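# Carry bin from cart to desk, refill bottle upright inside

## Task

Take the bin off the cart and set it on any desk so that it ends there with the refill bottle upright inside it. The cart has to remain standing, and no labelled container may be left on its side. If the bin, the refill bottle or any other container reaches the floor, the task fails. If the robot topples or is left leaning, the task also fails.

## Robot and tools

Robot: the LinearBot is an omnidirectional wheeled base with a column about 1.7 m high. A carriage rides up and down the column (lift_m, 0 to 1 m) and carries two six-joint arms, left and right, each ending in a five-finger hand. The arm bases sit roughly 0.57 m + lift_m above the floor, and carriage parts hang about 0.15 m below them. A hand point reaches up to 0.78 m from its shoulder but only about 0.4 m below its arm base. The parked arm pose is joints 1 to 6 = 0, 0.05, 0.05, 1.45, 0, 0, giving a robot about 0.85 m wide and 0.65 m long. Cameras: carriage_camera (fixed, looking forward and about 20 degrees down), plus left_wrist_camera and right_wrist_camera, each on the little-finger side and aimed at its hand point.

Frames: the base frame has its origin on the floor below the base centre, x forward, y left, z up, in metres. The left_hand and right_hand readings are hand-point positions in this frame; the true hand is often lower than reported, especially at long reach or under load. The odometry frame is the base frame as it was at scene start; base_odometry counts wheel turns only (slip counts as travel) and gives heading in rad, left positive, -3.142 to 3.142.

Tool move: one action per call. "base" holds exactly one relative offset from where the base last measured itself: {"translate_m": d} forward positive, -2 to 2 m; {"strafe_m": d} left positive, -2 to 2 m; or {"rotate_rad": d} counter-clockwise positive, -6.3 to 6.3 rad. "joints" is a single object keyed by joint name, covering both arms, the lift and the hands, and every value is an absolute target (not an offset). Arm joints, per side: joint1_rad -2.617 to 3.054 (yaw about vertical, 0 forward, positive left); joint2_rad 0 to 3.141 (shoulder: 0 upper arm back and level, 1.57 up, 3.14 forward); joint3_rad 0 to 3.141 (elbow, 0 folded, 3.14 straight); joint4_rad -1.57 to 1.57 (wrist pitch, positive lifts fingertips); joint5_rad -1.57 to 1.57 (wrist yaw, positive turns fingertips right); joint6_rad -2.094 to 2.094 (hand roll, positive clockwise seen from the forearm). Hand keys per side are unitless, -1 to 1: little, ring, middle, index, thumb_bend (+1 straight, -1 curled) and thumb_turn (+1 beside palm, -1 opposite the fingers). force_limit (-1 to 1, about 0 to 10 N at the fingertip, 15 N for thumb motors) and speed (-0.96 to 1) are settings, not motions. At start force_limit is 0 and speed -0.8. Optional "speeds" caps this action only: translate_m and strafe_m 0.02 to 0.5 m/s, rotate_rad 0.05 to 1.57 rad/s, lift_m 0.02 to 0.27 m/s. Optional "min_time_s" (0.1 to 8 s) sets a floor on arm motion duration; 2 s or more keeps hands nearer a straight path and slower. "cameras" picks images; "blocking" false returns within about 0.5 s while motion continues. Actions cap at 15 s; a move times out after 14 s.

Other tools: wait(seconds 0 to 10) lets time pass and returns state; stop brakes all running motion (the base still coasts a little); zoom_image(camera, region [x0,y0,x1,y1] pixels, at most 504 each side) enlarges part of the latest image; show_instructions shows reference pages; finished_scene ends the scene irreversibly.

Results: base_status and joint_status report done, moving, off_target (at rest short of target, possibly still pushing), not_followed (arm command withheld by the self-collision check), contact_stop or time_out. A stop you did not command cancels the rest of that reply's move, wait and finished_scene calls. on_its_own lists what the robot did unasked. motor_effort is percent of maximum, bracket = peak in the last action. Hand lines: <side>_hand_stopped_by gives, for little, ring, middle, index, thumb_bend, thumb_turn, one of moving, target, force, stalled, fault; <side>_<motor>_load_n is fingertip force in N (positive = pushed open). A grip lost shows as loads falling near 0. MOTOR HOT appears at 75 °C; at 100 °C that arm goes limp for 30 to 60 s (limit_stop_at_motor_heat).

Gripping: a finger motor only starts when its target changes by 0.002 or more; it closes until target or force_limit. For gentle grips use speed -0.94 or lower. A thumb turned in front of the palm wraps objects about 0.035 to 0.065 m thick.

Hazards: never let the bin, bottle or other containers fall or touch the floor. Carry loads low and near the body; about 1 kg makes a level hand sag 7 to 25 cm. Keep base speeds low near the cart and desks: contact at default speed counts as a hard hit, and a slow drive can shove loose furniture. After a contact_stop, back off about 0.2 m the way you came. Do not drive backward under a desk edge. High carriage, stretched or loaded arms, and sudden stops risk tipping; swinging both loaded arms fast can topple the robot. Arms have no contact stop and keep pressing; park arms between steps to avoid heat. Pressing one arm against the other can end the scene. Place the bin gently, release, and check with cameras that the bottle stands and the cart is upright before finished_scene.

Each tool is called after "Call:" as name(argument=value, ...), one argument or row to a line, values as JSON.

Reference images:

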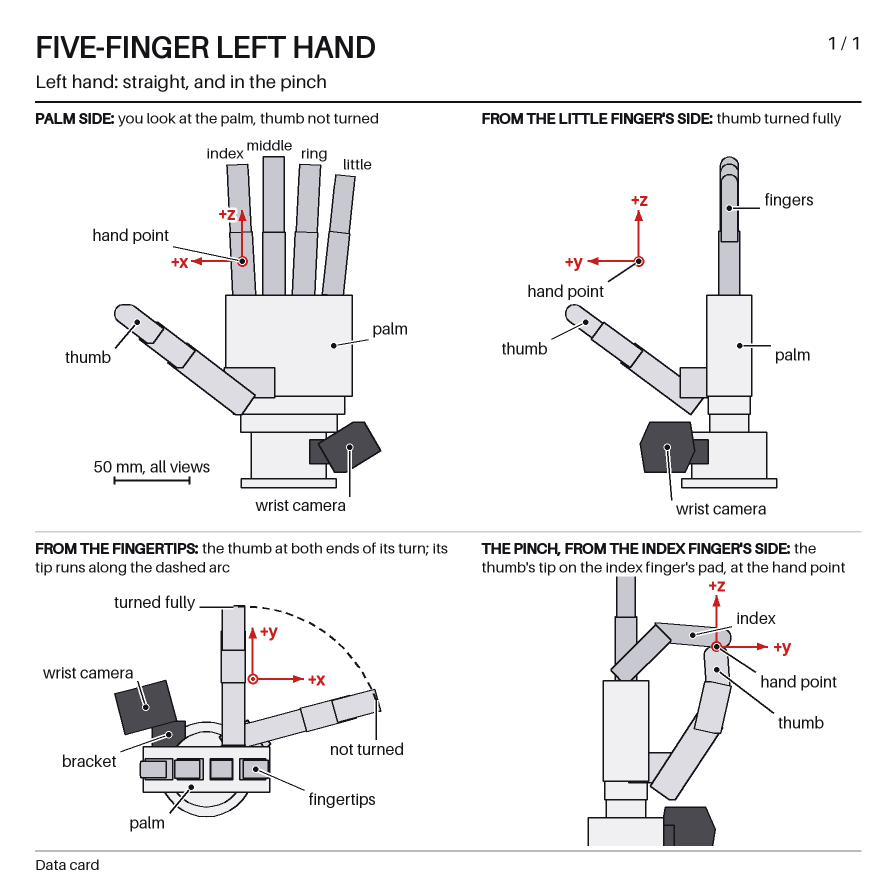

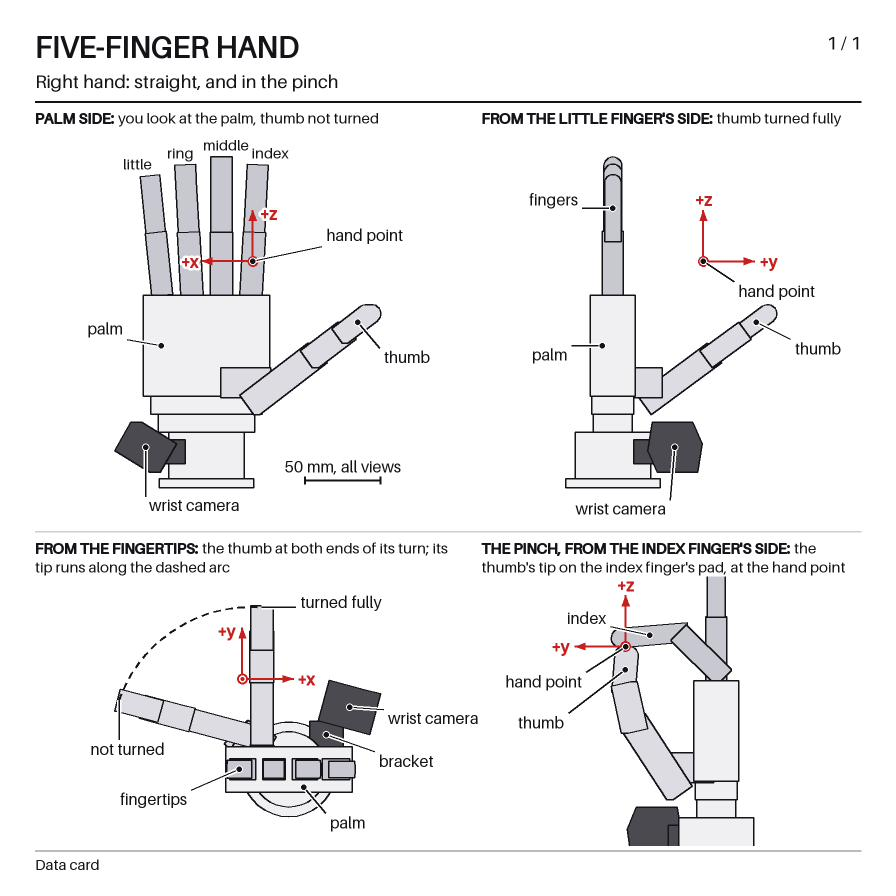

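## Session

Call:
move(
  cameras=["all"],
)

Scene clock: 0.00 s.
Joint torques (N m): no reading
Motor temperatures (°C): left_arm=[32 31 35 39 30 32] | right_arm=[33 33 34 36 30 33]
base_odometry: x=+0.000 y=+0.000 heading=+0.000
base_status: not commanded
joint_positions: lift_m=+0.300 left_joint1_rad=+0.008 left_joint2_rad=+0.063 left_joint3_rad=+0.031 left_joint4_rad=+1.464 left_joint5_rad=-0.012 left_joint6_rad=+0.003 right_joint1_rad=+0.005 right_joint2_rad=+0.057 right_joint3_rad=+0.033 right_joint4_rad=+1.488 right_joint5_rad=-0.034 right_joint6_rad=-0.046 left_hand_little=+1.000 left_hand_ring=+1.000 left_hand_middle=+1.000 left_hand_index=+1.000 left_hand_thumb_turn=+1.000 left_hand_thumb_bend=+1.000 left_hand_force_limit=+0.000 left_hand_speed=-0.800 right_hand_little=+1.000 right_hand_ring=+1.000 right_hand_middle=+1.000 right_hand_index=+1.000 right_hand_thumb_turn=+1.000 right_hand_thumb_bend=+1.000 right_hand_force_limit=+0.000 right_hand_speed=-0.800
joint_status: not commanded
left_hand_stopped_by: target,target,target,target,target,target
right_hand_stopped_by: target,target,target,target,target,target
left_little_load_n: 0.0
left_ring_load_n: 0.0
left_middle_load_n: 0.0
left_index_load_n: 0.0
left_thumb_bend_load_n: 0.0
left_thumb_turn_load_n: 0.0
right_little_load_n: 0.0
right_ring_load_n: 0.0
right_middle_load_n: 0.0
right_index_load_n: 0.0
right_thumb_bend_load_n: 0.0
right_thumb_turn_load_n: 0.0
motor_effort: lift_m=+42 drive_wheels=+0
left_hand: x=+0.3281 y=+0.2859 z=+1.3199 quat_wxyz=(+0.710, -0.053, +0.045, -0.701) (m; base frame)
right_hand: x=+0.3201 y=-0.2782 z=+1.3215 quat_wxyz=(+0.692, -0.051, +0.024, -0.720) (m; base frame)
pictures: carriage_camera, left_wrist_camera, right_wrist_camera
Images, in order (width x height): carriage_camera 672x504, left_wrist_camera 672x504, right_wrist_camera 672x504.

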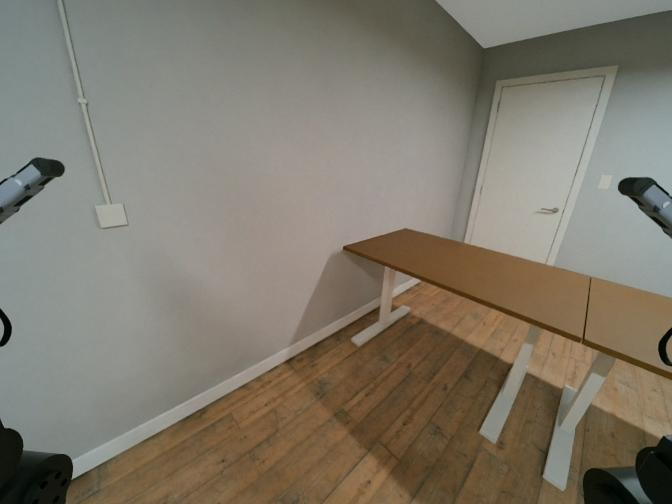

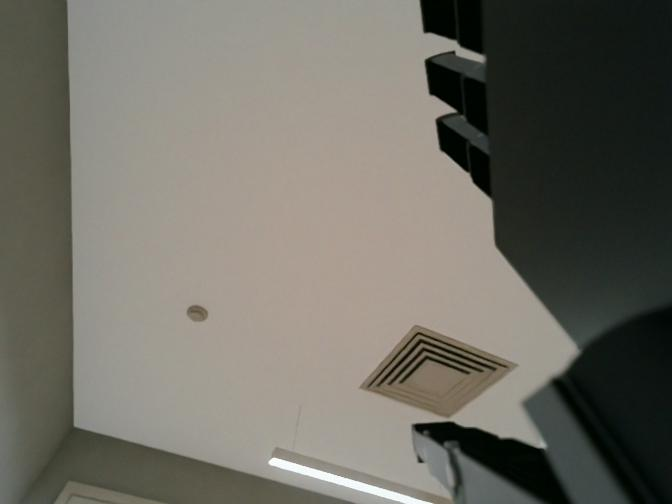

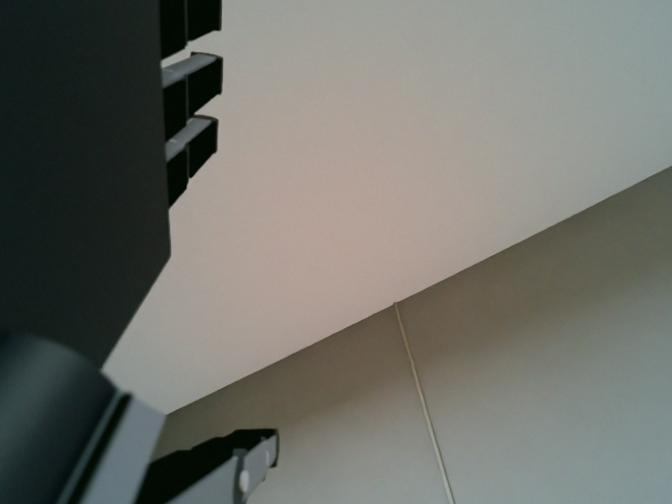

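Call:
move(
  base={"rotate_rad": -1.0},
  cameras=["carriage_camera"],
)

Call:
move(
  base={"rotate_rad": -1.0},
  cameras=["carriage_camera"],
)

Call:
move(
  base={"rotate_rad": -1.0},
  cameras=["carriage_camera"],
)

Call:
move(
  base={"rotate_rad": -1.0},
  cameras=["carriage_camera"],
)

Call:
move(
  base={"rotate_rad": -1.0},
  cameras=["carriage_camera"],
)

Scene clock: 2.73 s.
Joint torques (N m): left_arm=[-0.09 2.77 4.66 0.04 0.05 -0.08] | right_arm=[-0.4 3.71 5.91 -0.2 -0.05 0.08]
move: done
base_odometry: x=+0.000 y=+0.000 heading=-0.999
base_status: done
joint_positions: lift_m=+0.300 left_joint1_rad=+0.008 left_joint2_rad=+0.063 left_joint3_rad=+0.031 left_joint4_rad=+1.463 left_joint5_rad=-0.012 left_joint6_rad=+0.003 right_joint1_rad=+0.005 right_joint2_rad=+0.057 right_joint3_rad=+0.033 right_joint4_rad=+1.487 right_joint5_rad=-0.034 right_joint6_rad=-0.046 left_hand_little=+1.000 left_hand_ring=+1.000 left_hand_middle=+1.000 left_hand_index=+1.000 left_hand_thumb_turn=+1.000 left_hand_thumb_bend=+1.000 left_hand_force_limit=+0.000 left_hand_speed=-0.800 right_hand_little=+1.000 right_hand_ring=+1.000 right_hand_middle=+1.000 right_hand_index=+1.000 right_hand_thumb_turn=+1.000 right_hand_thumb_bend=+1.000 right_hand_force_limit=+0.000 right_hand_speed=-0.800
joint_status: not commanded
left_hand_stopped_by: target,target,target,target,target,target
right_hand_stopped_by: target,target,target,target,target,target
left_little_load_n: 0.0
left_ring_load_n: 0.0
left_middle_load_n: 0.0
left_index_load_n: 0.0
left_thumb_bend_load_n: 0.0
left_thumb_turn_load_n: 0.0
right_little_load_n: 0.0
right_ring_load_n: 0.0
right_middle_load_n: 0.0
right_index_load_n: 0.0
right_thumb_bend_load_n: 0.0
right_thumb_turn_load_n: 0.0
motor_effort: lift_m=+42(42) drive_wheels=+13(28)
left_hand: x=+0.3285 y=+0.2859 z=+1.3198 quat_wxyz=(+0.710, -0.054, +0.045, -0.701)
right_hand: x=+0.3204 y=-0.2782 z=+1.3214 quat_wxyz=(+0.692, -0.051, +0.025, -0.720)
Images, in order (width x height): carriage_camera 672x504.

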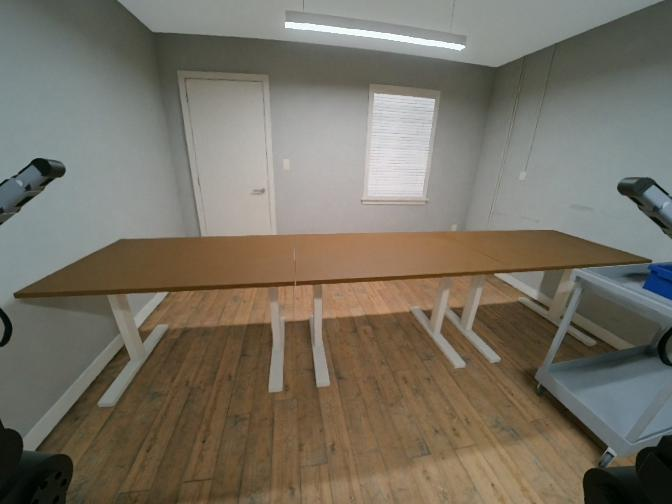

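Scene clock: 5.27 s.
Joint torques (N m): left_arm=[-0.06 2.76 4.67 0.06 0.05 -0.08] | right_arm=[-0.4 3.71 5.78 -0.2 -0.05 0.08]
move: done
base_odometry: x=+0.000 y=+0.000 heading=-1.998
base_status: done
joint_positions: lift_m=+0.300 left_joint1_rad=+0.008 left_joint2_rad=+0.063 left_joint3_rad=+0.031 left_joint4_rad=+1.463 left_joint5_rad=-0.012 left_joint6_rad=+0.003 right_joint1_rad=+0.005 right_joint2_rad=+0.057 right_joint3_rad=+0.033 right_joint4_rad=+1.486 right_joint5_rad=-0.034 right_joint6_rad=-0.046 left_hand_little=+1.000 left_hand_ring=+1.000 left_hand_middle=+1.000 left_hand_index=+1.000 left_hand_thumb_turn=+1.000 left_hand_thumb_bend=+1.000 left_hand_force_limit=+0.000 left_hand_speed=-0.800 right_hand_little=+1.000 right_hand_ring=+1.000 right_hand_middle=+1.000 right_hand_index=+1.000 right_hand_thumb_turn=+1.000 right_hand_thumb_bend=+1.000 right_hand_force_limit=+0.000 right_hand_speed=-0.800
joint_status: not commanded
left_hand_stopped_by: target,target,target,target,target,target
right_hand_stopped_by: target,target,target,target,target,target
left_little_load_n: 0.0
left_ring_load_n: 0.0
left_middle_load_n: 0.0
left_index_load_n: 0.0
left_thumb_bend_load_n: 0.0
left_thumb_turn_load_n: 0.0
right_little_load_n: 0.0
right_ring_load_n: 0.0
right_middle_load_n: 0.0
right_index_load_n: 0.0
right_thumb_bend_load_n: 0.0
right_thumb_turn_load_n: 0.0
motor_effort: lift_m=+42(42) drive_wheels=+14(23)
left_hand: x=+0.3286 y=+0.2859 z=+1.3197 quat_wxyz=(+0.710, -0.054, +0.045, -0.701)
right_hand: x=+0.3206 y=-0.2782 z=+1.3213 quat_wxyz=(+0.692, -0.051, +0.025, -0.720)
Images, in order (width x height): carriage_camera 672x504.

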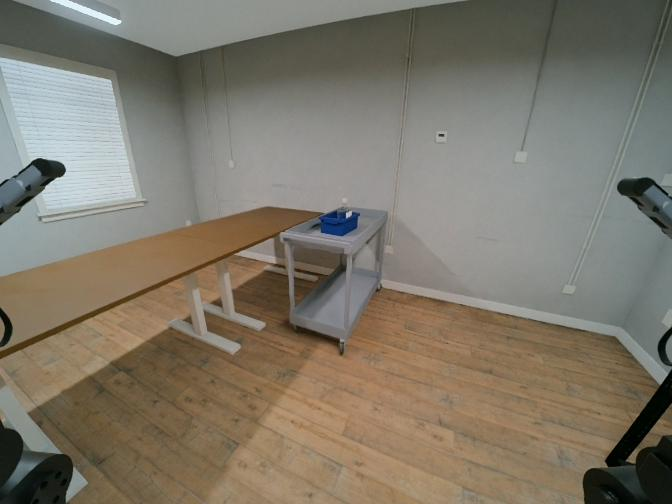

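Scene clock: 7.80 s.
Joint torques (N m): left_arm=[-0.08 2.77 4.67 0.06 0.05 -0.08] | right_arm=[-0.35 3.69 5.91 -0.2 -0.05 0.08]
move: done
base_odometry: x=+0.000 y=+0.000 heading=-2.997
base_status: done
joint_positions: lift_m=+0.300 left_joint1_rad=+0.008 left_joint2_rad=+0.063 left_joint3_rad=+0.031 left_joint4_rad=+1.463 left_joint5_rad=-0.012 left_joint6_rad=+0.003 right_joint1_rad=+0.005 right_joint2_rad=+0.057 right_joint3_rad=+0.033 right_joint4_rad=+1.486 right_joint5_rad=-0.034 right_joint6_rad=-0.046 left_hand_little=+1.000 left_hand_ring=+1.000 left_hand_middle=+1.000 left_hand_index=+1.000 left_hand_thumb_turn=+1.000 left_hand_thumb_bend=+1.000 left_hand_force_limit=+0.000 left_hand_speed=-0.800 right_hand_little=+1.000 right_hand_ring=+1.000 right_hand_middle=+1.000 right_hand_index=+1.000 right_hand_thumb_turn=+1.000 right_hand_thumb_bend=+1.000 right_hand_force_limit=+0.000 right_hand_speed=-0.800
joint_status: not commanded
left_hand_stopped_by: target,target,target,target,target,target
right_hand_stopped_by: target,target,target,target,target,target
left_little_load_n: 0.0
left_ring_load_n: 0.0
left_middle_load_n: 0.0
left_index_load_n: 0.0
left_thumb_bend_load_n: 0.0
left_thumb_turn_load_n: 0.0
right_little_load_n: 0.0
right_ring_load_n: 0.0
right_middle_load_n: 0.0
right_index_load_n: 0.0
right_thumb_bend_load_n: 0.0
right_thumb_turn_load_n: 0.0
motor_effort: lift_m=+42(42) drive_wheels=+13(25)
left_hand: x=+0.3286 y=+0.2859 z=+1.3197 quat_wxyz=(+0.710, -0.054, +0.045, -0.701)
right_hand: x=+0.3206 y=-0.2782 z=+1.3213 quat_wxyz=(+0.692, -0.051, +0.025, -0.720)
Images, in order (width x height): carriage_camera 672x504.

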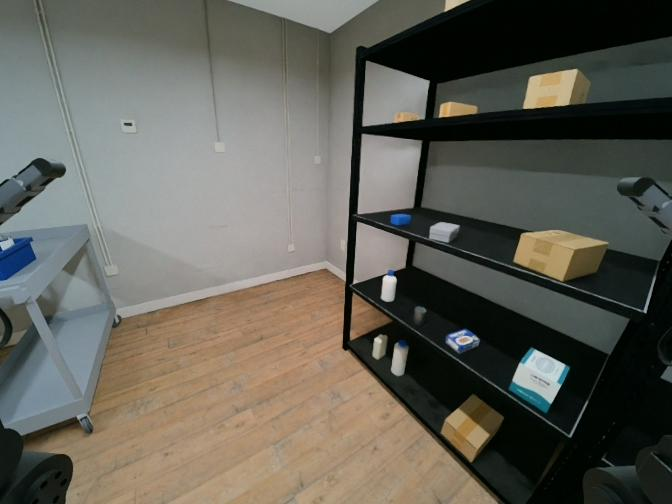

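Scene clock: 10.33 s.
Joint torques (N m): left_arm=[-0.08 2.77 4.66 0.06 0.05 -0.08] | right_arm=[-0.35 3.81 5.87 -0.19 -0.04 0.08]
move: done
base_odometry: x=+0.000 y=+0.000 heading=+2.287
base_status: done
joint_positions: lift_m=+0.300 left_joint1_rad=+0.008 left_joint2_rad=+0.063 left_joint3_rad=+0.031 left_joint4_rad=+1.463 left_joint5_rad=-0.012 left_joint6_rad=+0.003 right_joint1_rad=+0.005 right_joint2_rad=+0.057 right_joint3_rad=+0.033 right_joint4_rad=+1.486 right_joint5_rad=-0.034 right_joint6_rad=-0.046 left_hand_little=+1.000 left_hand_ring=+1.000 left_hand_middle=+1.000 left_hand_index=+1.000 left_hand_thumb_turn=+1.000 left_hand_thumb_bend=+1.000 left_hand_force_limit=+0.000 left_hand_speed=-0.800 right_hand_little=+1.000 right_hand_ring=+1.000 right_hand_middle=+1.000 right_hand_index=+1.000 right_hand_thumb_turn=+1.000 right_hand_thumb_bend=+1.000 right_hand_force_limit=+0.000 right_hand_speed=-0.800
joint_status: not commanded
left_hand_stopped_by: target,target,target,target,target,target
right_hand_stopped_by: target,target,target,target,target,target
left_little_load_n: 0.0
left_ring_load_n: 0.0
left_middle_load_n: 0.0
left_index_load_n: 0.0
left_thumb_bend_load_n: 0.0
left_thumb_turn_load_n: 0.0
right_little_load_n: 0.0
right_ring_load_n: 0.0
right_middle_load_n: 0.0
right_index_load_n: 0.0
right_thumb_bend_load_n: 0.0
right_thumb_turn_load_n: 0.0
motor_effort: lift_m=+42(42) drive_wheels=+14(23)
left_hand: x=+0.3286 y=+0.2859 z=+1.3197 quat_wxyz=(+0.710, -0.054, +0.045, -0.701)
right_hand: x=+0.3206 y=-0.2782 z=+1.3213 quat_wxyz=(+0.692, -0.051, +0.025, -0.720)
Images, in order (width x height): carriage_camera 672x504.

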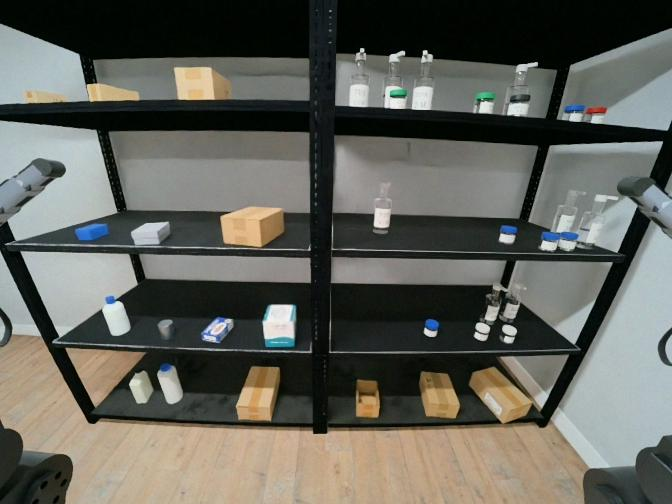

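Scene clock: 12.87 s.
Joint torques (N m): left_arm=[-0.06 2.77 4.68 0.06 0.05 -0.08] | right_arm=[-0.38 3.73 5.86 -0.19 -0.06 0.08]
move: done
base_odometry: x=+0.000 y=+0.000 heading=+1.288
base_status: done
joint_positions: lift_m=+0.300 left_joint1_rad=+0.008 left_joint2_rad=+0.063 left_joint3_rad=+0.031 left_joint4_rad=+1.463 left_joint5_rad=-0.012 left_joint6_rad=+0.003 right_joint1_rad=+0.005 right_joint2_rad=+0.057 right_joint3_rad=+0.033 right_joint4_rad=+1.486 right_joint5_rad=-0.034 right_joint6_rad=-0.046 left_hand_little=+1.000 left_hand_ring=+1.000 left_hand_middle=+1.000 left_hand_index=+1.000 left_hand_thumb_turn=+1.000 left_hand_thumb_bend=+1.000 left_hand_force_limit=+0.000 left_hand_speed=-0.800 right_hand_little=+1.000 right_hand_ring=+1.000 right_hand_middle=+1.000 right_hand_index=+1.000 right_hand_thumb_turn=+1.000 right_hand_thumb_bend=+1.000 right_hand_force_limit=+0.000 right_hand_speed=-0.800
joint_status: not commanded
left_hand_stopped_by: target,target,target,target,target,target
right_hand_stopped_by: target,target,target,target,target,target
left_little_load_n: 0.0
left_ring_load_n: 0.0
left_middle_load_n: 0.0
left_index_load_n: 0.0
left_thumb_bend_load_n: 0.0
left_thumb_turn_load_n: 0.0
right_little_load_n: 0.0
right_ring_load_n: 0.0
right_middle_load_n: 0.0
right_index_load_n: 0.0
right_thumb_bend_load_n: 0.5
right_thumb_turn_load_n: 0.0
motor_effort: lift_m=+42(42) drive_wheels=+13(24)
left_hand: x=+0.3286 y=+0.2859 z=+1.3197 quat_wxyz=(+0.710, -0.054, +0.045, -0.701)
right_hand: x=+0.3206 y=-0.2782 z=+1.3213 quat_wxyz=(+0.692, -0.051, +0.025, -0.720)
Images, in order (width x height): carriage_camera 672x504.

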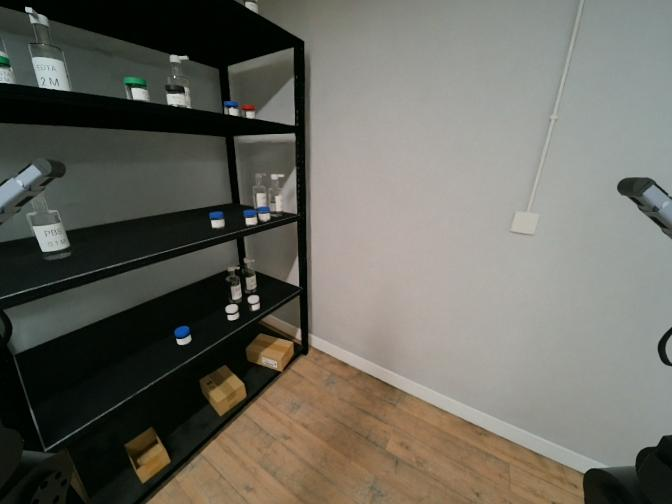

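Call:
move(
  base={"rotate_rad": 2.95},
  cameras=["carriage_camera"],
)

Call:
zoom_image(
  camera="carriage_camera",
  region=[250, 160, 430, 290],
)

Scene clock: 17.20 s.
Joint torques (N m): left_arm=[-0.08 2.8 4.68 0.08 0.05 -0.08] | right_arm=[-0.38 3.69 5.85 -0.15 -0.04 0.09]
move: done
base_odometry: x=+0.000 y=+0.000 heading=-2.046
base_status: done
joint_positions: lift_m=+0.300 left_joint1_rad=+0.008 left_joint2_rad=+0.063 left_joint3_rad=+0.031 left_joint4_rad=+1.461 left_joint5_rad=-0.012 left_joint6_rad=+0.003 right_joint1_rad=+0.005 right_joint2_rad=+0.057 right_joint3_rad=+0.033 right_joint4_rad=+1.482 right_joint5_rad=-0.034 right_joint6_rad=-0.046 left_hand_little=+1.000 left_hand_ring=+1.000 left_hand_middle=+1.000 left_hand_index=+1.000 left_hand_thumb_turn=+1.000 left_hand_thumb_bend=+1.000 left_hand_force_limit=+0.000 left_hand_speed=-0.800 right_hand_little=+1.000 right_hand_ring=+1.000 right_hand_middle=+1.000 right_hand_index=+1.000 right_hand_thumb_turn=+1.000 right_hand_thumb_bend=+1.000 right_hand_force_limit=+0.000 right_hand_speed=-0.800
joint_status: not commanded
left_hand_stopped_by: target,target,target,target,target,target
right_hand_stopped_by: target,target,target,target,target,target
left_little_load_n: 0.0
left_ring_load_n: 0.0
left_middle_load_n: 0.0
left_index_load_n: 0.0
left_thumb_bend_load_n: 0.0
left_thumb_turn_load_n: 0.0
right_little_load_n: 0.0
right_ring_load_n: 0.0
right_middle_load_n: 0.0
right_index_load_n: 0.0
right_thumb_bend_load_n: 0.0
right_thumb_turn_load_n: 0.0
motor_effort: lift_m=+42(42) drive_wheels=+11(29)
left_hand: x=+0.3289 y=+0.2859 z=+1.3196 quat_wxyz=(+0.710, -0.054, +0.046, -0.701)
right_hand: x=+0.3217 y=-0.2782 z=+1.3210 quat_wxyz=(+0.692, -0.053, +0.026, -0.720)
Images, in order (width x height): carriage_camera 672x504.

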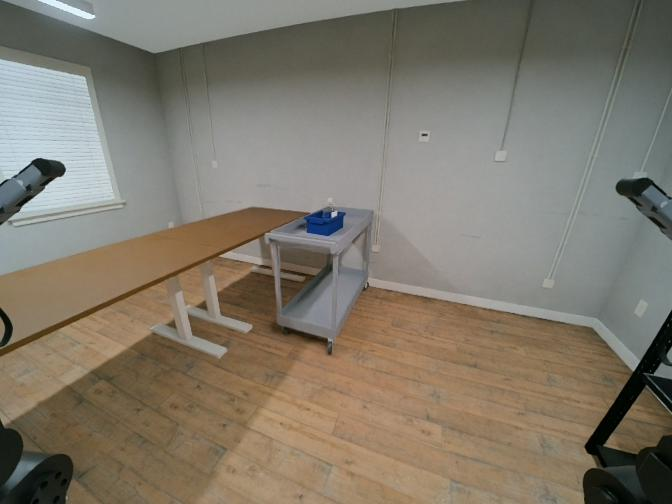

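Scaled by 2.800.

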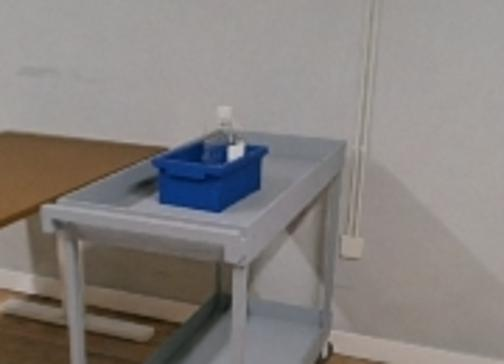

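Call:
move(
  base={"translate_m": 0.8},
  joints={"lift_m": 0.45},
  cameras=["carriage_camera"],
)

Call:
zoom_image(
  camera="carriage_camera",
  region=[200, 180, 452, 369],
)

Scene clock: 21.37 s.
Joint torques (N m): left_arm=[-0.1 2.76 4.66 0.05 0.06 -0.08] | right_arm=[-0.38 3.71 5.81 -0.19 -0.06 0.06]
move: done
base_odometry: x=-0.364 y=-0.712 heading=-2.045
base_status: done
joint_positions: lift_m=+0.450 left_joint1_rad=+0.008 left_joint2_rad=+0.063 left_joint3_rad=+0.031 left_joint4_rad=+1.462 left_joint5_rad=-0.012 left_joint6_rad=+0.003 right_joint1_rad=+0.005 right_joint2_rad=+0.057 right_joint3_rad=+0.033 right_joint4_rad=+1.486 right_joint5_rad=-0.034 right_joint6_rad=-0.046 left_hand_little=+1.000 left_hand_ring=+1.000 left_hand_middle=+1.000 left_hand_index=+1.000 left_hand_thumb_turn=+1.000 left_hand_thumb_bend=+1.000 left_hand_force_limit=+0.000 left_hand_speed=-0.800 right_hand_little=+1.000 right_hand_ring=+1.000 right_hand_middle=+1.000 right_hand_index=+1.000 right_hand_thumb_turn=+1.000 right_hand_thumb_bend=+1.000 right_hand_force_limit=+0.000 right_hand_speed=-0.800
joint_status: all done
left_hand_stopped_by: target,target,target,target,target,target
right_hand_stopped_by: target,target,target,target,target,target
left_little_load_n: 0.5
left_ring_load_n: 0.0
left_middle_load_n: 0.0
left_index_load_n: 0.0
left_thumb_bend_load_n: 0.0
left_thumb_turn_load_n: 0.0
right_little_load_n: 0.0
right_ring_load_n: 0.0
right_middle_load_n: 0.0
right_index_load_n: 0.0
right_thumb_bend_load_n: 0.0
right_thumb_turn_load_n: 0.0
motor_effort: lift_m=+41(50) drive_wheels=-14(35)
left_hand: x=+0.3288 y=+0.2859 z=+1.4697 quat_wxyz=(+0.710, -0.054, +0.045, -0.701)
right_hand: x=+0.3206 y=-0.2782 z=+1.4714 quat_wxyz=(+0.692, -0.051, +0.025, -0.720)
Images, in order (width x height): carriage_camera 672x504.

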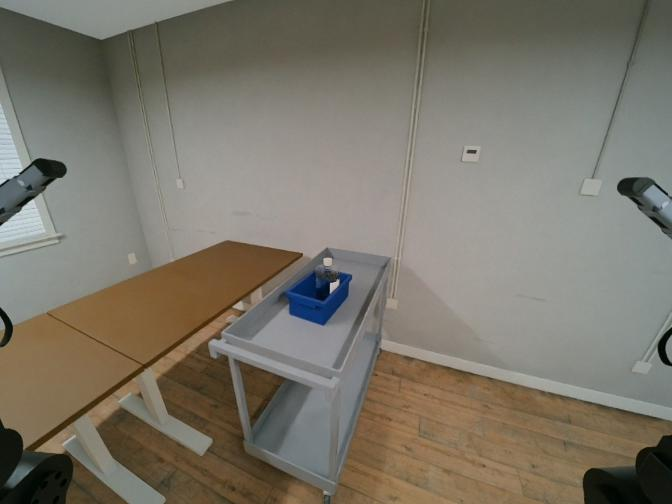

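Scaled by 2.000.

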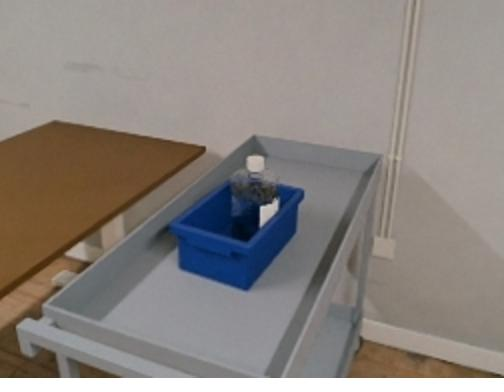

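Call:
move(
  base={"strafe_m": -0.95},
  cameras=["carriage_camera"],
)

Call:
move(
  base={"translate_m": 1.0},
)

Call:
move(
  base={"rotate_rad": 1.27},
  cameras=["carriage_camera"],
)

Scene clock: 27.00 s.
Joint torques (N m): left_arm=[-0.16 2.76 4.66 0.05 0.05 -0.08] | right_arm=[4.81 3.75 5.85 -0.2 -0.06 0.08]
move: done
base_odometry: x=-1.210 y=-0.280 heading=-2.044
base_status: done
joint_positions: lift_m=+0.450 left_joint1_rad=+0.009 left_joint2_rad=+0.063 left_joint3_rad=+0.031 left_joint4_rad=+1.463 left_joint5_rad=-0.012 left_joint6_rad=+0.003 right_joint1_rad=-0.060 right_joint2_rad=+0.057 right_joint3_rad=+0.033 right_joint4_rad=+1.486 right_joint5_rad=-0.034 right_joint6_rad=-0.046 left_hand_little=+1.000 left_hand_ring=+1.000 left_hand_middle=+1.000 left_hand_index=+1.000 left_hand_thumb_turn=+1.000 left_hand_thumb_bend=+1.000 left_hand_force_limit=+0.000 left_hand_speed=-0.800 right_hand_little=+1.000 right_hand_ring=+1.000 right_hand_middle=+1.000 right_hand_index=+1.000 right_hand_thumb_turn=+1.000 right_hand_thumb_bend=+1.000 right_hand_force_limit=+0.000 right_hand_speed=-0.800
joint_status: not commanded
left_hand_stopped_by: target,target,target,target,target,target
right_hand_stopped_by: target,target,target,target,target,target
left_little_load_n: 0.0
left_ring_load_n: 0.0
left_middle_load_n: 0.0
left_index_load_n: -0.5
left_thumb_bend_load_n: 0.0
left_thumb_turn_load_n: 0.0
right_little_load_n: 0.0
right_ring_load_n: 0.0
right_middle_load_n: 0.0
right_index_load_n: 0.0
right_thumb_bend_load_n: 0.0
right_thumb_turn_load_n: 0.0
motor_effort: lift_m=+41(41) drive_wheels=+9(18)
left_hand: x=+0.3285 y=+0.2859 z=+1.4698 quat_wxyz=(+0.710, -0.054, +0.045, -0.701)
right_hand: x=+0.3227 y=-0.2843 z=+1.4714 quat_wxyz=(+0.668, -0.050, +0.027, -0.742)
Images, in order (width x height): carriage_camera 672x504.

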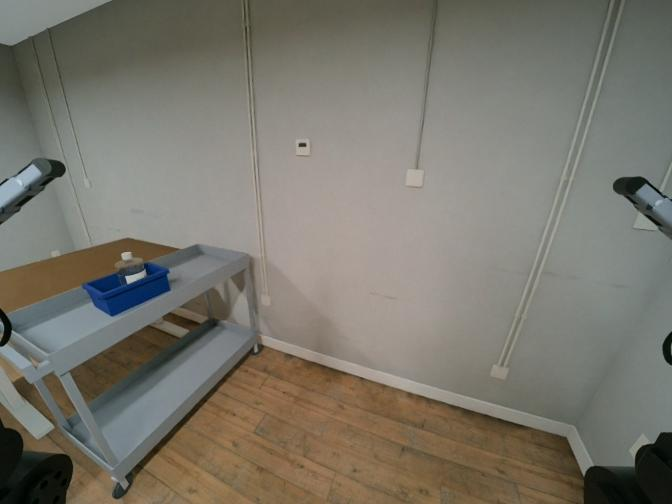

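Scene clock: 31.30 s.
Joint torques (N m): left_arm=[-0.14 2.81 4.67 0.03 0.05 -0.08] | right_arm=[0.03 3.73 5.85 -0.19 -0.06 0.08]
move: done
base_odometry: x=-1.667 y=-1.169 heading=-2.045
base_status: done
joint_positions: lift_m=+0.450 left_joint1_rad=+0.009 left_joint2_rad=+0.063 left_joint3_rad=+0.031 left_joint4_rad=+1.462 left_joint5_rad=-0.012 left_joint6_rad=+0.003 right_joint1_rad=+0.000 right_joint2_rad=+0.057 right_joint3_rad=+0.033 right_joint4_rad=+1.485 right_joint5_rad=-0.034 right_joint6_rad=-0.046 left_hand_little=+1.000 left_hand_ring=+1.000 left_hand_middle=+1.000 left_hand_index=+1.000 left_hand_thumb_turn=+1.000 left_hand_thumb_bend=+1.000 left_hand_force_limit=+0.000 left_hand_speed=-0.800 right_hand_little=+1.000 right_hand_ring=+1.000 right_hand_middle=+1.000 right_hand_index=+1.000 right_hand_thumb_turn=+1.000 right_hand_thumb_bend=+1.000 right_hand_force_limit=+0.000 right_hand_speed=-0.800
joint_status: not commanded
left_hand_stopped_by: target,target,target,target,target,target
right_hand_stopped_by: target,target,target,target,target,target
left_little_load_n: 0.0
left_ring_load_n: 0.0
left_middle_load_n: 0.0
left_index_load_n: 0.0
left_thumb_bend_load_n: 0.0
left_thumb_turn_load_n: 0.0
right_little_load_n: 0.0
right_ring_load_n: 0.0
right_middle_load_n: 0.0
right_index_load_n: 0.0
right_thumb_bend_load_n: 0.0
right_thumb_turn_load_n: 0.0
motor_effort: lift_m=+42(42) drive_wheels=-8(21)
left_hand: x=+0.3288 y=+0.2859 z=+1.4697 quat_wxyz=(+0.710, -0.054, +0.046, -0.701)
right_hand: x=+0.3211 y=-0.2787 z=+1.4713 quat_wxyz=(+0.690, -0.052, +0.025, -0.721)
pictures: none

Scene clock: 34.13 s.
Joint torques (N m): left_arm=[-0.12 2.78 4.63 0.08 0.04 -0.08] | right_arm=[-0.02 3.73 5.86 -0.16 -0.05 0.08]
move: done
base_odometry: x=-1.667 y=-1.169 heading=-0.776
base_status: done
joint_positions: lift_m=+0.450 left_joint1_rad=+0.009 left_joint2_rad=+0.063 left_joint3_rad=+0.031 left_joint4_rad=+1.460 left_joint5_rad=-0.011 left_joint6_rad=+0.003 right_joint1_rad=+0.001 right_joint2_rad=+0.057 right_joint3_rad=+0.033 right_joint4_rad=+1.485 right_joint5_rad=-0.034 right_joint6_rad=-0.046 left_hand_little=+1.000 left_hand_ring=+1.000 left_hand_middle=+1.000 left_hand_index=+1.000 left_hand_thumb_turn=+1.000 left_hand_thumb_bend=+1.000 left_hand_force_limit=+0.000 left_hand_speed=-0.800 right_hand_little=+1.000 right_hand_ring=+1.000 right_hand_middle=+1.000 right_hand_index=+1.000 right_hand_thumb_turn=+1.000 right_hand_thumb_bend=+1.000 right_hand_force_limit=+0.000 right_hand_speed=-0.800
joint_status: not commanded
left_hand_stopped_by: target,target,target,target,target,target
right_hand_stopped_by: target,target,target,target,target,target
left_little_load_n: 0.0
left_ring_load_n: 0.0
left_middle_load_n: 0.0
left_index_load_n: 0.0
left_thumb_bend_load_n: 0.0
left_thumb_turn_load_n: 0.0
right_little_load_n: 0.0
right_ring_load_n: 0.0
right_middle_load_n: 0.0
right_index_load_n: 0.0
right_thumb_bend_load_n: 0.0
right_thumb_turn_load_n: 0.0
motor_effort: lift_m=+42(42) drive_wheels=+13(28)
left_hand: x=+0.3292 y=+0.2857 z=+1.4695 quat_wxyz=(+0.710, -0.054, +0.047, -0.701)
right_hand: x=+0.3212 y=-0.2787 z=+1.4712 quat_wxyz=(+0.690, -0.052, +0.026, -0.721)
Images, in order (width x height): carriage_camera 672x504.

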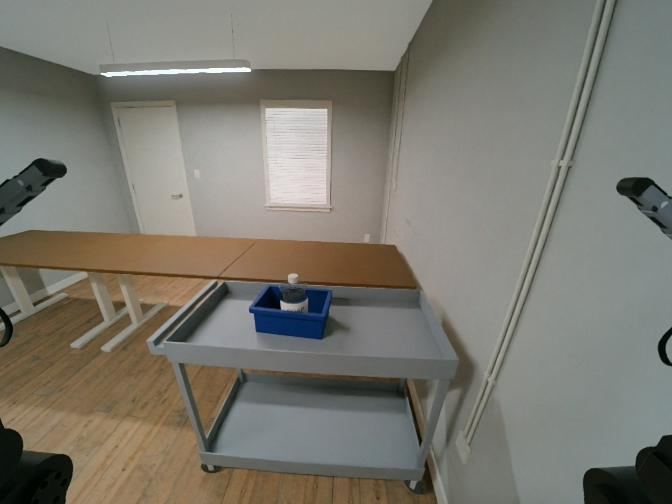

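Call:
move(
  base={"strafe_m": 0.18},
)

Call:
move(
  base={"translate_m": 0.35},
  speeds={"translate_m": 0.2},
  cameras=["carriage_camera"],
)

Call:
zoom_image(
  camera="carriage_camera",
  region=[210, 270, 462, 459],
)

Scene clock: 36.90 s.
Joint torques (N m): left_arm=[-0.09 2.76 4.7 0.07 0.05 -0.07] | right_arm=[-0.01 3.79 5.85 -0.2 -0.05 0.07]
move: done
base_odometry: x=-1.542 y=-1.040 heading=-0.774
base_status: done
joint_positions: lift_m=+0.450 left_joint1_rad=+0.008 left_joint2_rad=+0.063 left_joint3_rad=+0.031 left_joint4_rad=+1.461 left_joint5_rad=-0.011 left_joint6_rad=+0.003 right_joint1_rad=+0.000 right_joint2_rad=+0.057 right_joint3_rad=+0.033 right_joint4_rad=+1.486 right_joint5_rad=-0.034 right_joint6_rad=-0.046 left_hand_little=+1.000 left_hand_ring=+1.000 left_hand_middle=+1.000 left_hand_index=+1.000 left_hand_thumb_turn=+1.000 left_hand_thumb_bend=+1.000 left_hand_force_limit=+0.000 left_hand_speed=-0.800 right_hand_little=+1.000 right_hand_ring=+1.000 right_hand_middle=+1.000 right_hand_index=+1.000 right_hand_thumb_turn=+1.000 right_hand_thumb_bend=+1.000 right_hand_force_limit=+0.000 right_hand_speed=-0.800
joint_status: not commanded
left_hand_stopped_by: target,target,target,target,target,target
right_hand_stopped_by: target,target,target,target,target,target
left_little_load_n: 0.0
left_ring_load_n: 0.0
left_middle_load_n: 0.0
left_index_load_n: 0.0
left_thumb_bend_load_n: 0.0
left_thumb_turn_load_n: 0.0
right_little_load_n: 0.0
right_ring_load_n: 0.0
right_middle_load_n: 0.0
right_index_load_n: 0.0
right_thumb_bend_load_n: 0.0
right_thumb_turn_load_n: 0.0
motor_effort: lift_m=+42(42) drive_wheels=-15(28)
left_hand: x=+0.3290 y=+0.2858 z=+1.4696 quat_wxyz=(+0.710, -0.054, +0.046, -0.701)
right_hand: x=+0.3209 y=-0.2787 z=+1.4713 quat_wxyz=(+0.690, -0.051, +0.025, -0.721)
pictures: none

Scene clock: 39.73 s.
Joint torques (N m): left_arm=[-0.06 2.8 4.62 0.02 0.05 -0.08] | right_arm=[0.01 3.77 5.89 -0.19 -0.06 0.09]
move: done
base_odometry: x=-1.291 y=-1.285 heading=-0.773
base_status: done
joint_positions: lift_m=+0.450 left_joint1_rad=+0.008 left_joint2_rad=+0.063 left_joint3_rad=+0.031 left_joint4_rad=+1.464 left_joint5_rad=-0.011 left_joint6_rad=+0.003 right_joint1_rad=+0.000 right_joint2_rad=+0.057 right_joint3_rad=+0.033 right_joint4_rad=+1.487 right_joint5_rad=-0.034 right_joint6_rad=-0.046 left_hand_little=+1.000 left_hand_ring=+1.000 left_hand_middle=+1.000 left_hand_index=+1.000 left_hand_thumb_turn=+1.000 left_hand_thumb_bend=+1.000 left_hand_force_limit=+0.000 left_hand_speed=-0.800 right_hand_little=+1.000 right_hand_ring=+1.000 right_hand_middle=+1.000 right_hand_index=+1.000 right_hand_thumb_turn=+1.000 right_hand_thumb_bend=+1.000 right_hand_force_limit=+0.000 right_hand_speed=-0.800
joint_status: not commanded
left_hand_stopped_by: target,target,target,target,target,target
right_hand_stopped_by: target,target,target,target,target,target
left_little_load_n: 0.0
left_ring_load_n: 0.0
left_middle_load_n: 0.0
left_index_load_n: 0.0
left_thumb_bend_load_n: 0.0
left_thumb_turn_load_n: 0.0
right_little_load_n: 0.0
right_ring_load_n: 0.0
right_middle_load_n: 0.0
right_index_load_n: 0.0
right_thumb_bend_load_n: 0.0
right_thumb_turn_load_n: 0.0
motor_effort: lift_m=+42(42) drive_wheels=-7(19)
left_hand: x=+0.3281 y=+0.2858 z=+1.4699 quat_wxyz=(+0.710, -0.053, +0.045, -0.701)
right_hand: x=+0.3207 y=-0.2787 z=+1.4714 quat_wxyz=(+0.690, -0.051, +0.025, -0.721)
Images, in order (width x height): carriage_camera 672x504.

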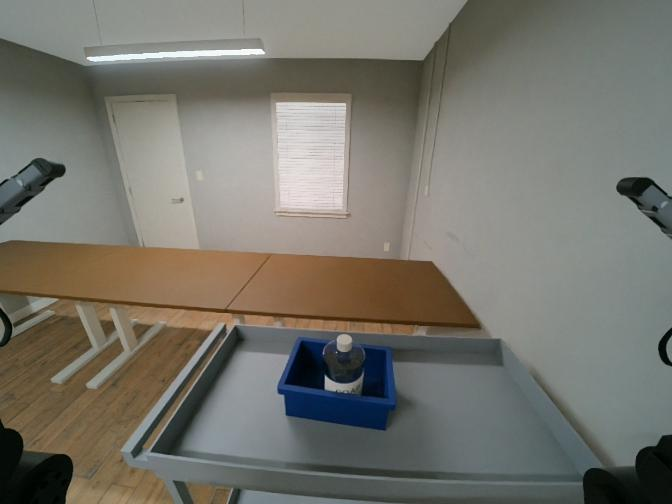

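Scaled by 2.000.

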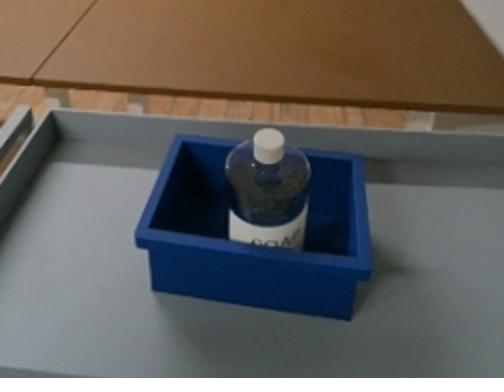

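Call:
move(
  joints={"lift_m": 0.6, "left_joint1_rad": 0, "left_joint2_rad": 1.9, "left_joint3_rad": 1.8, "left_joint4_rad": -1.47, "left_joint5_rad": 0, "left_joint6_rad": -1.57, "right_joint1_rad": 0, "right_joint2_rad": 1.9, "right_joint3_rad": 1.8, "right_joint4_rad": -1.47, "right_joint5_rad": 0, "right_joint6_rad": 1.57, "left_hand_thumb_turn": -1, "right_hand_thumb_turn": -1},
  min_time_s=3,
  cameras=["all"],
)

Scene clock: 47.10 s.
Joint torques (N m): left_arm=[-0.42 -5.56 6.89 0.19 0.17 -0.13] | right_arm=[-0.4 -7.3 8.29 0.17 0.03 0.22]
move: done
base_odometry: x=-1.291 y=-1.284 heading=-0.773
base_status: not commanded
joint_positions: lift_m=+0.600 left_joint1_rad=+0.004 left_joint2_rad=+1.880 left_joint3_rad=+1.774 left_joint4_rad=-1.455 left_joint5_rad=-0.010 left_joint6_rad=-1.564 right_joint1_rad=+0.000 right_joint2_rad=+1.890 right_joint3_rad=+1.779 right_joint4_rad=-1.460 right_joint5_rad=-0.016 right_joint6_rad=+1.557 left_hand_little=+1.000 left_hand_ring=+1.000 left_hand_middle=+1.000 left_hand_index=+1.000 left_hand_thumb_turn=-1.000 left_hand_thumb_bend=+1.000 left_hand_force_limit=+0.000 left_hand_speed=-0.800 right_hand_little=+1.000 right_hand_ring=+1.000 right_hand_middle=+1.000 right_hand_index=+1.000 right_hand_thumb_turn=-1.000 right_hand_thumb_bend=+1.000 right_hand_force_limit=+0.000 right_hand_speed=-0.800
joint_status: all done
left_hand_stopped_by: target,target,target,target,target,target
right_hand_stopped_by: target,target,target,target,target,target
left_little_load_n: 0.0
left_ring_load_n: 0.0
left_middle_load_n: 0.0
left_index_load_n: 0.0
left_thumb_bend_load_n: 0.0
left_thumb_turn_load_n: 0.0
right_little_load_n: 0.0
right_ring_load_n: 0.5
right_middle_load_n: 0.0
right_index_load_n: 0.0
right_thumb_bend_load_n: 0.0
right_thumb_turn_load_n: 0.0
motor_effort: lift_m=+42(49) drive_wheels=-7(12)
left_hand: x=+0.6113 y=+0.2564 z=+1.3101 quat_wxyz=(+0.005, -1.000, +0.002, -0.005)
right_hand: x=+0.6108 y=-0.2497 z=+1.3092 quat_wxyz=(+0.000, -0.007, +1.000, +0.008)
pictures: carriage_camera, left_wrist_camera, right_wrist_camera
Images, in order (width x height): carriage_camera 672x504, left_wrist_camera 672x504, right_wrist_camera 672x504.

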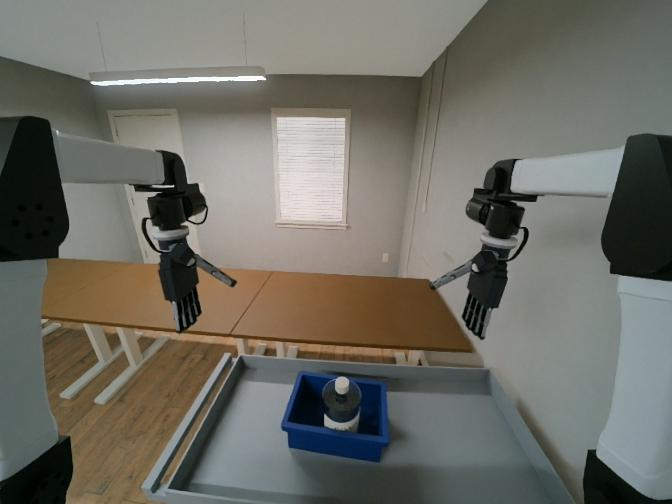

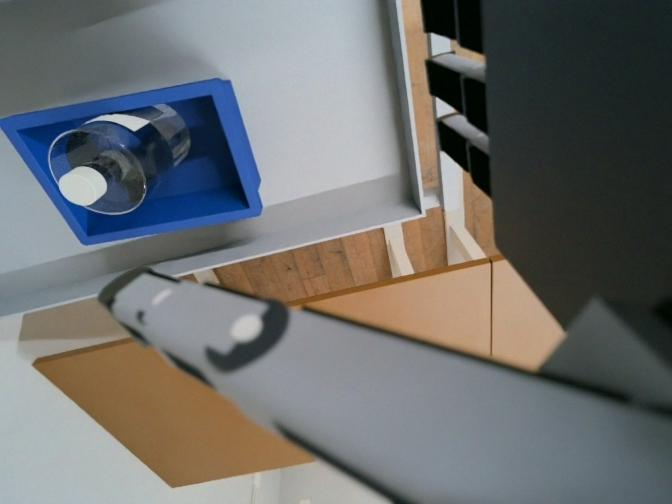

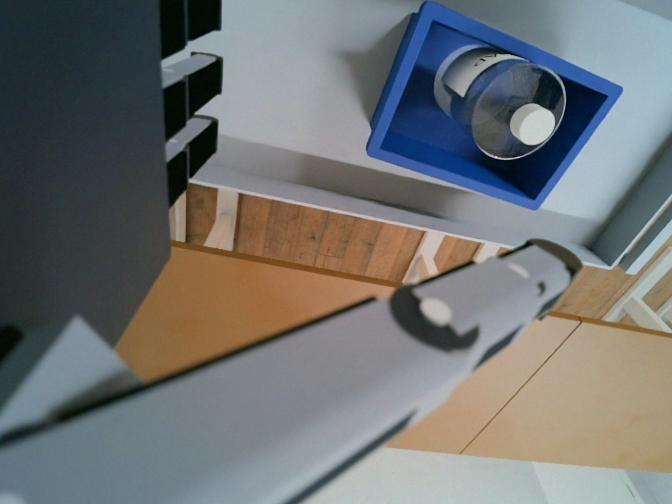

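Call:
zoom_image(
  camera="carriage_camera",
  region=[210, 340, 462, 504],
)

Call:
zoom_image(
  camera="right_wrist_camera",
  region=[340, 0, 672, 249],
)

Scaled by 2.000.

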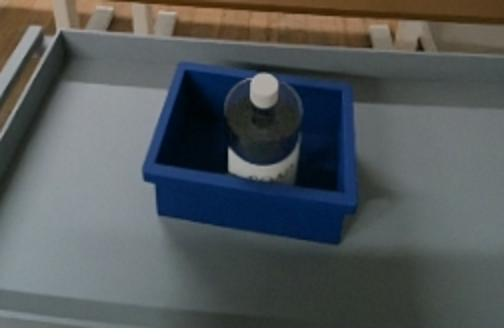

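Scaled by 1.518.

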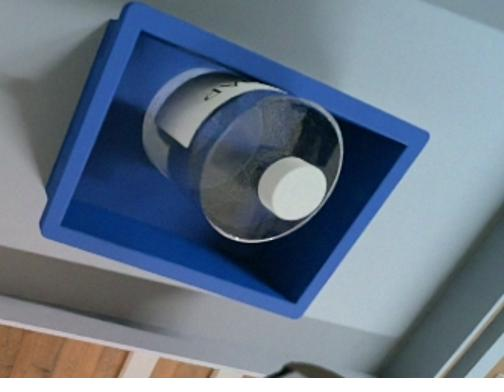

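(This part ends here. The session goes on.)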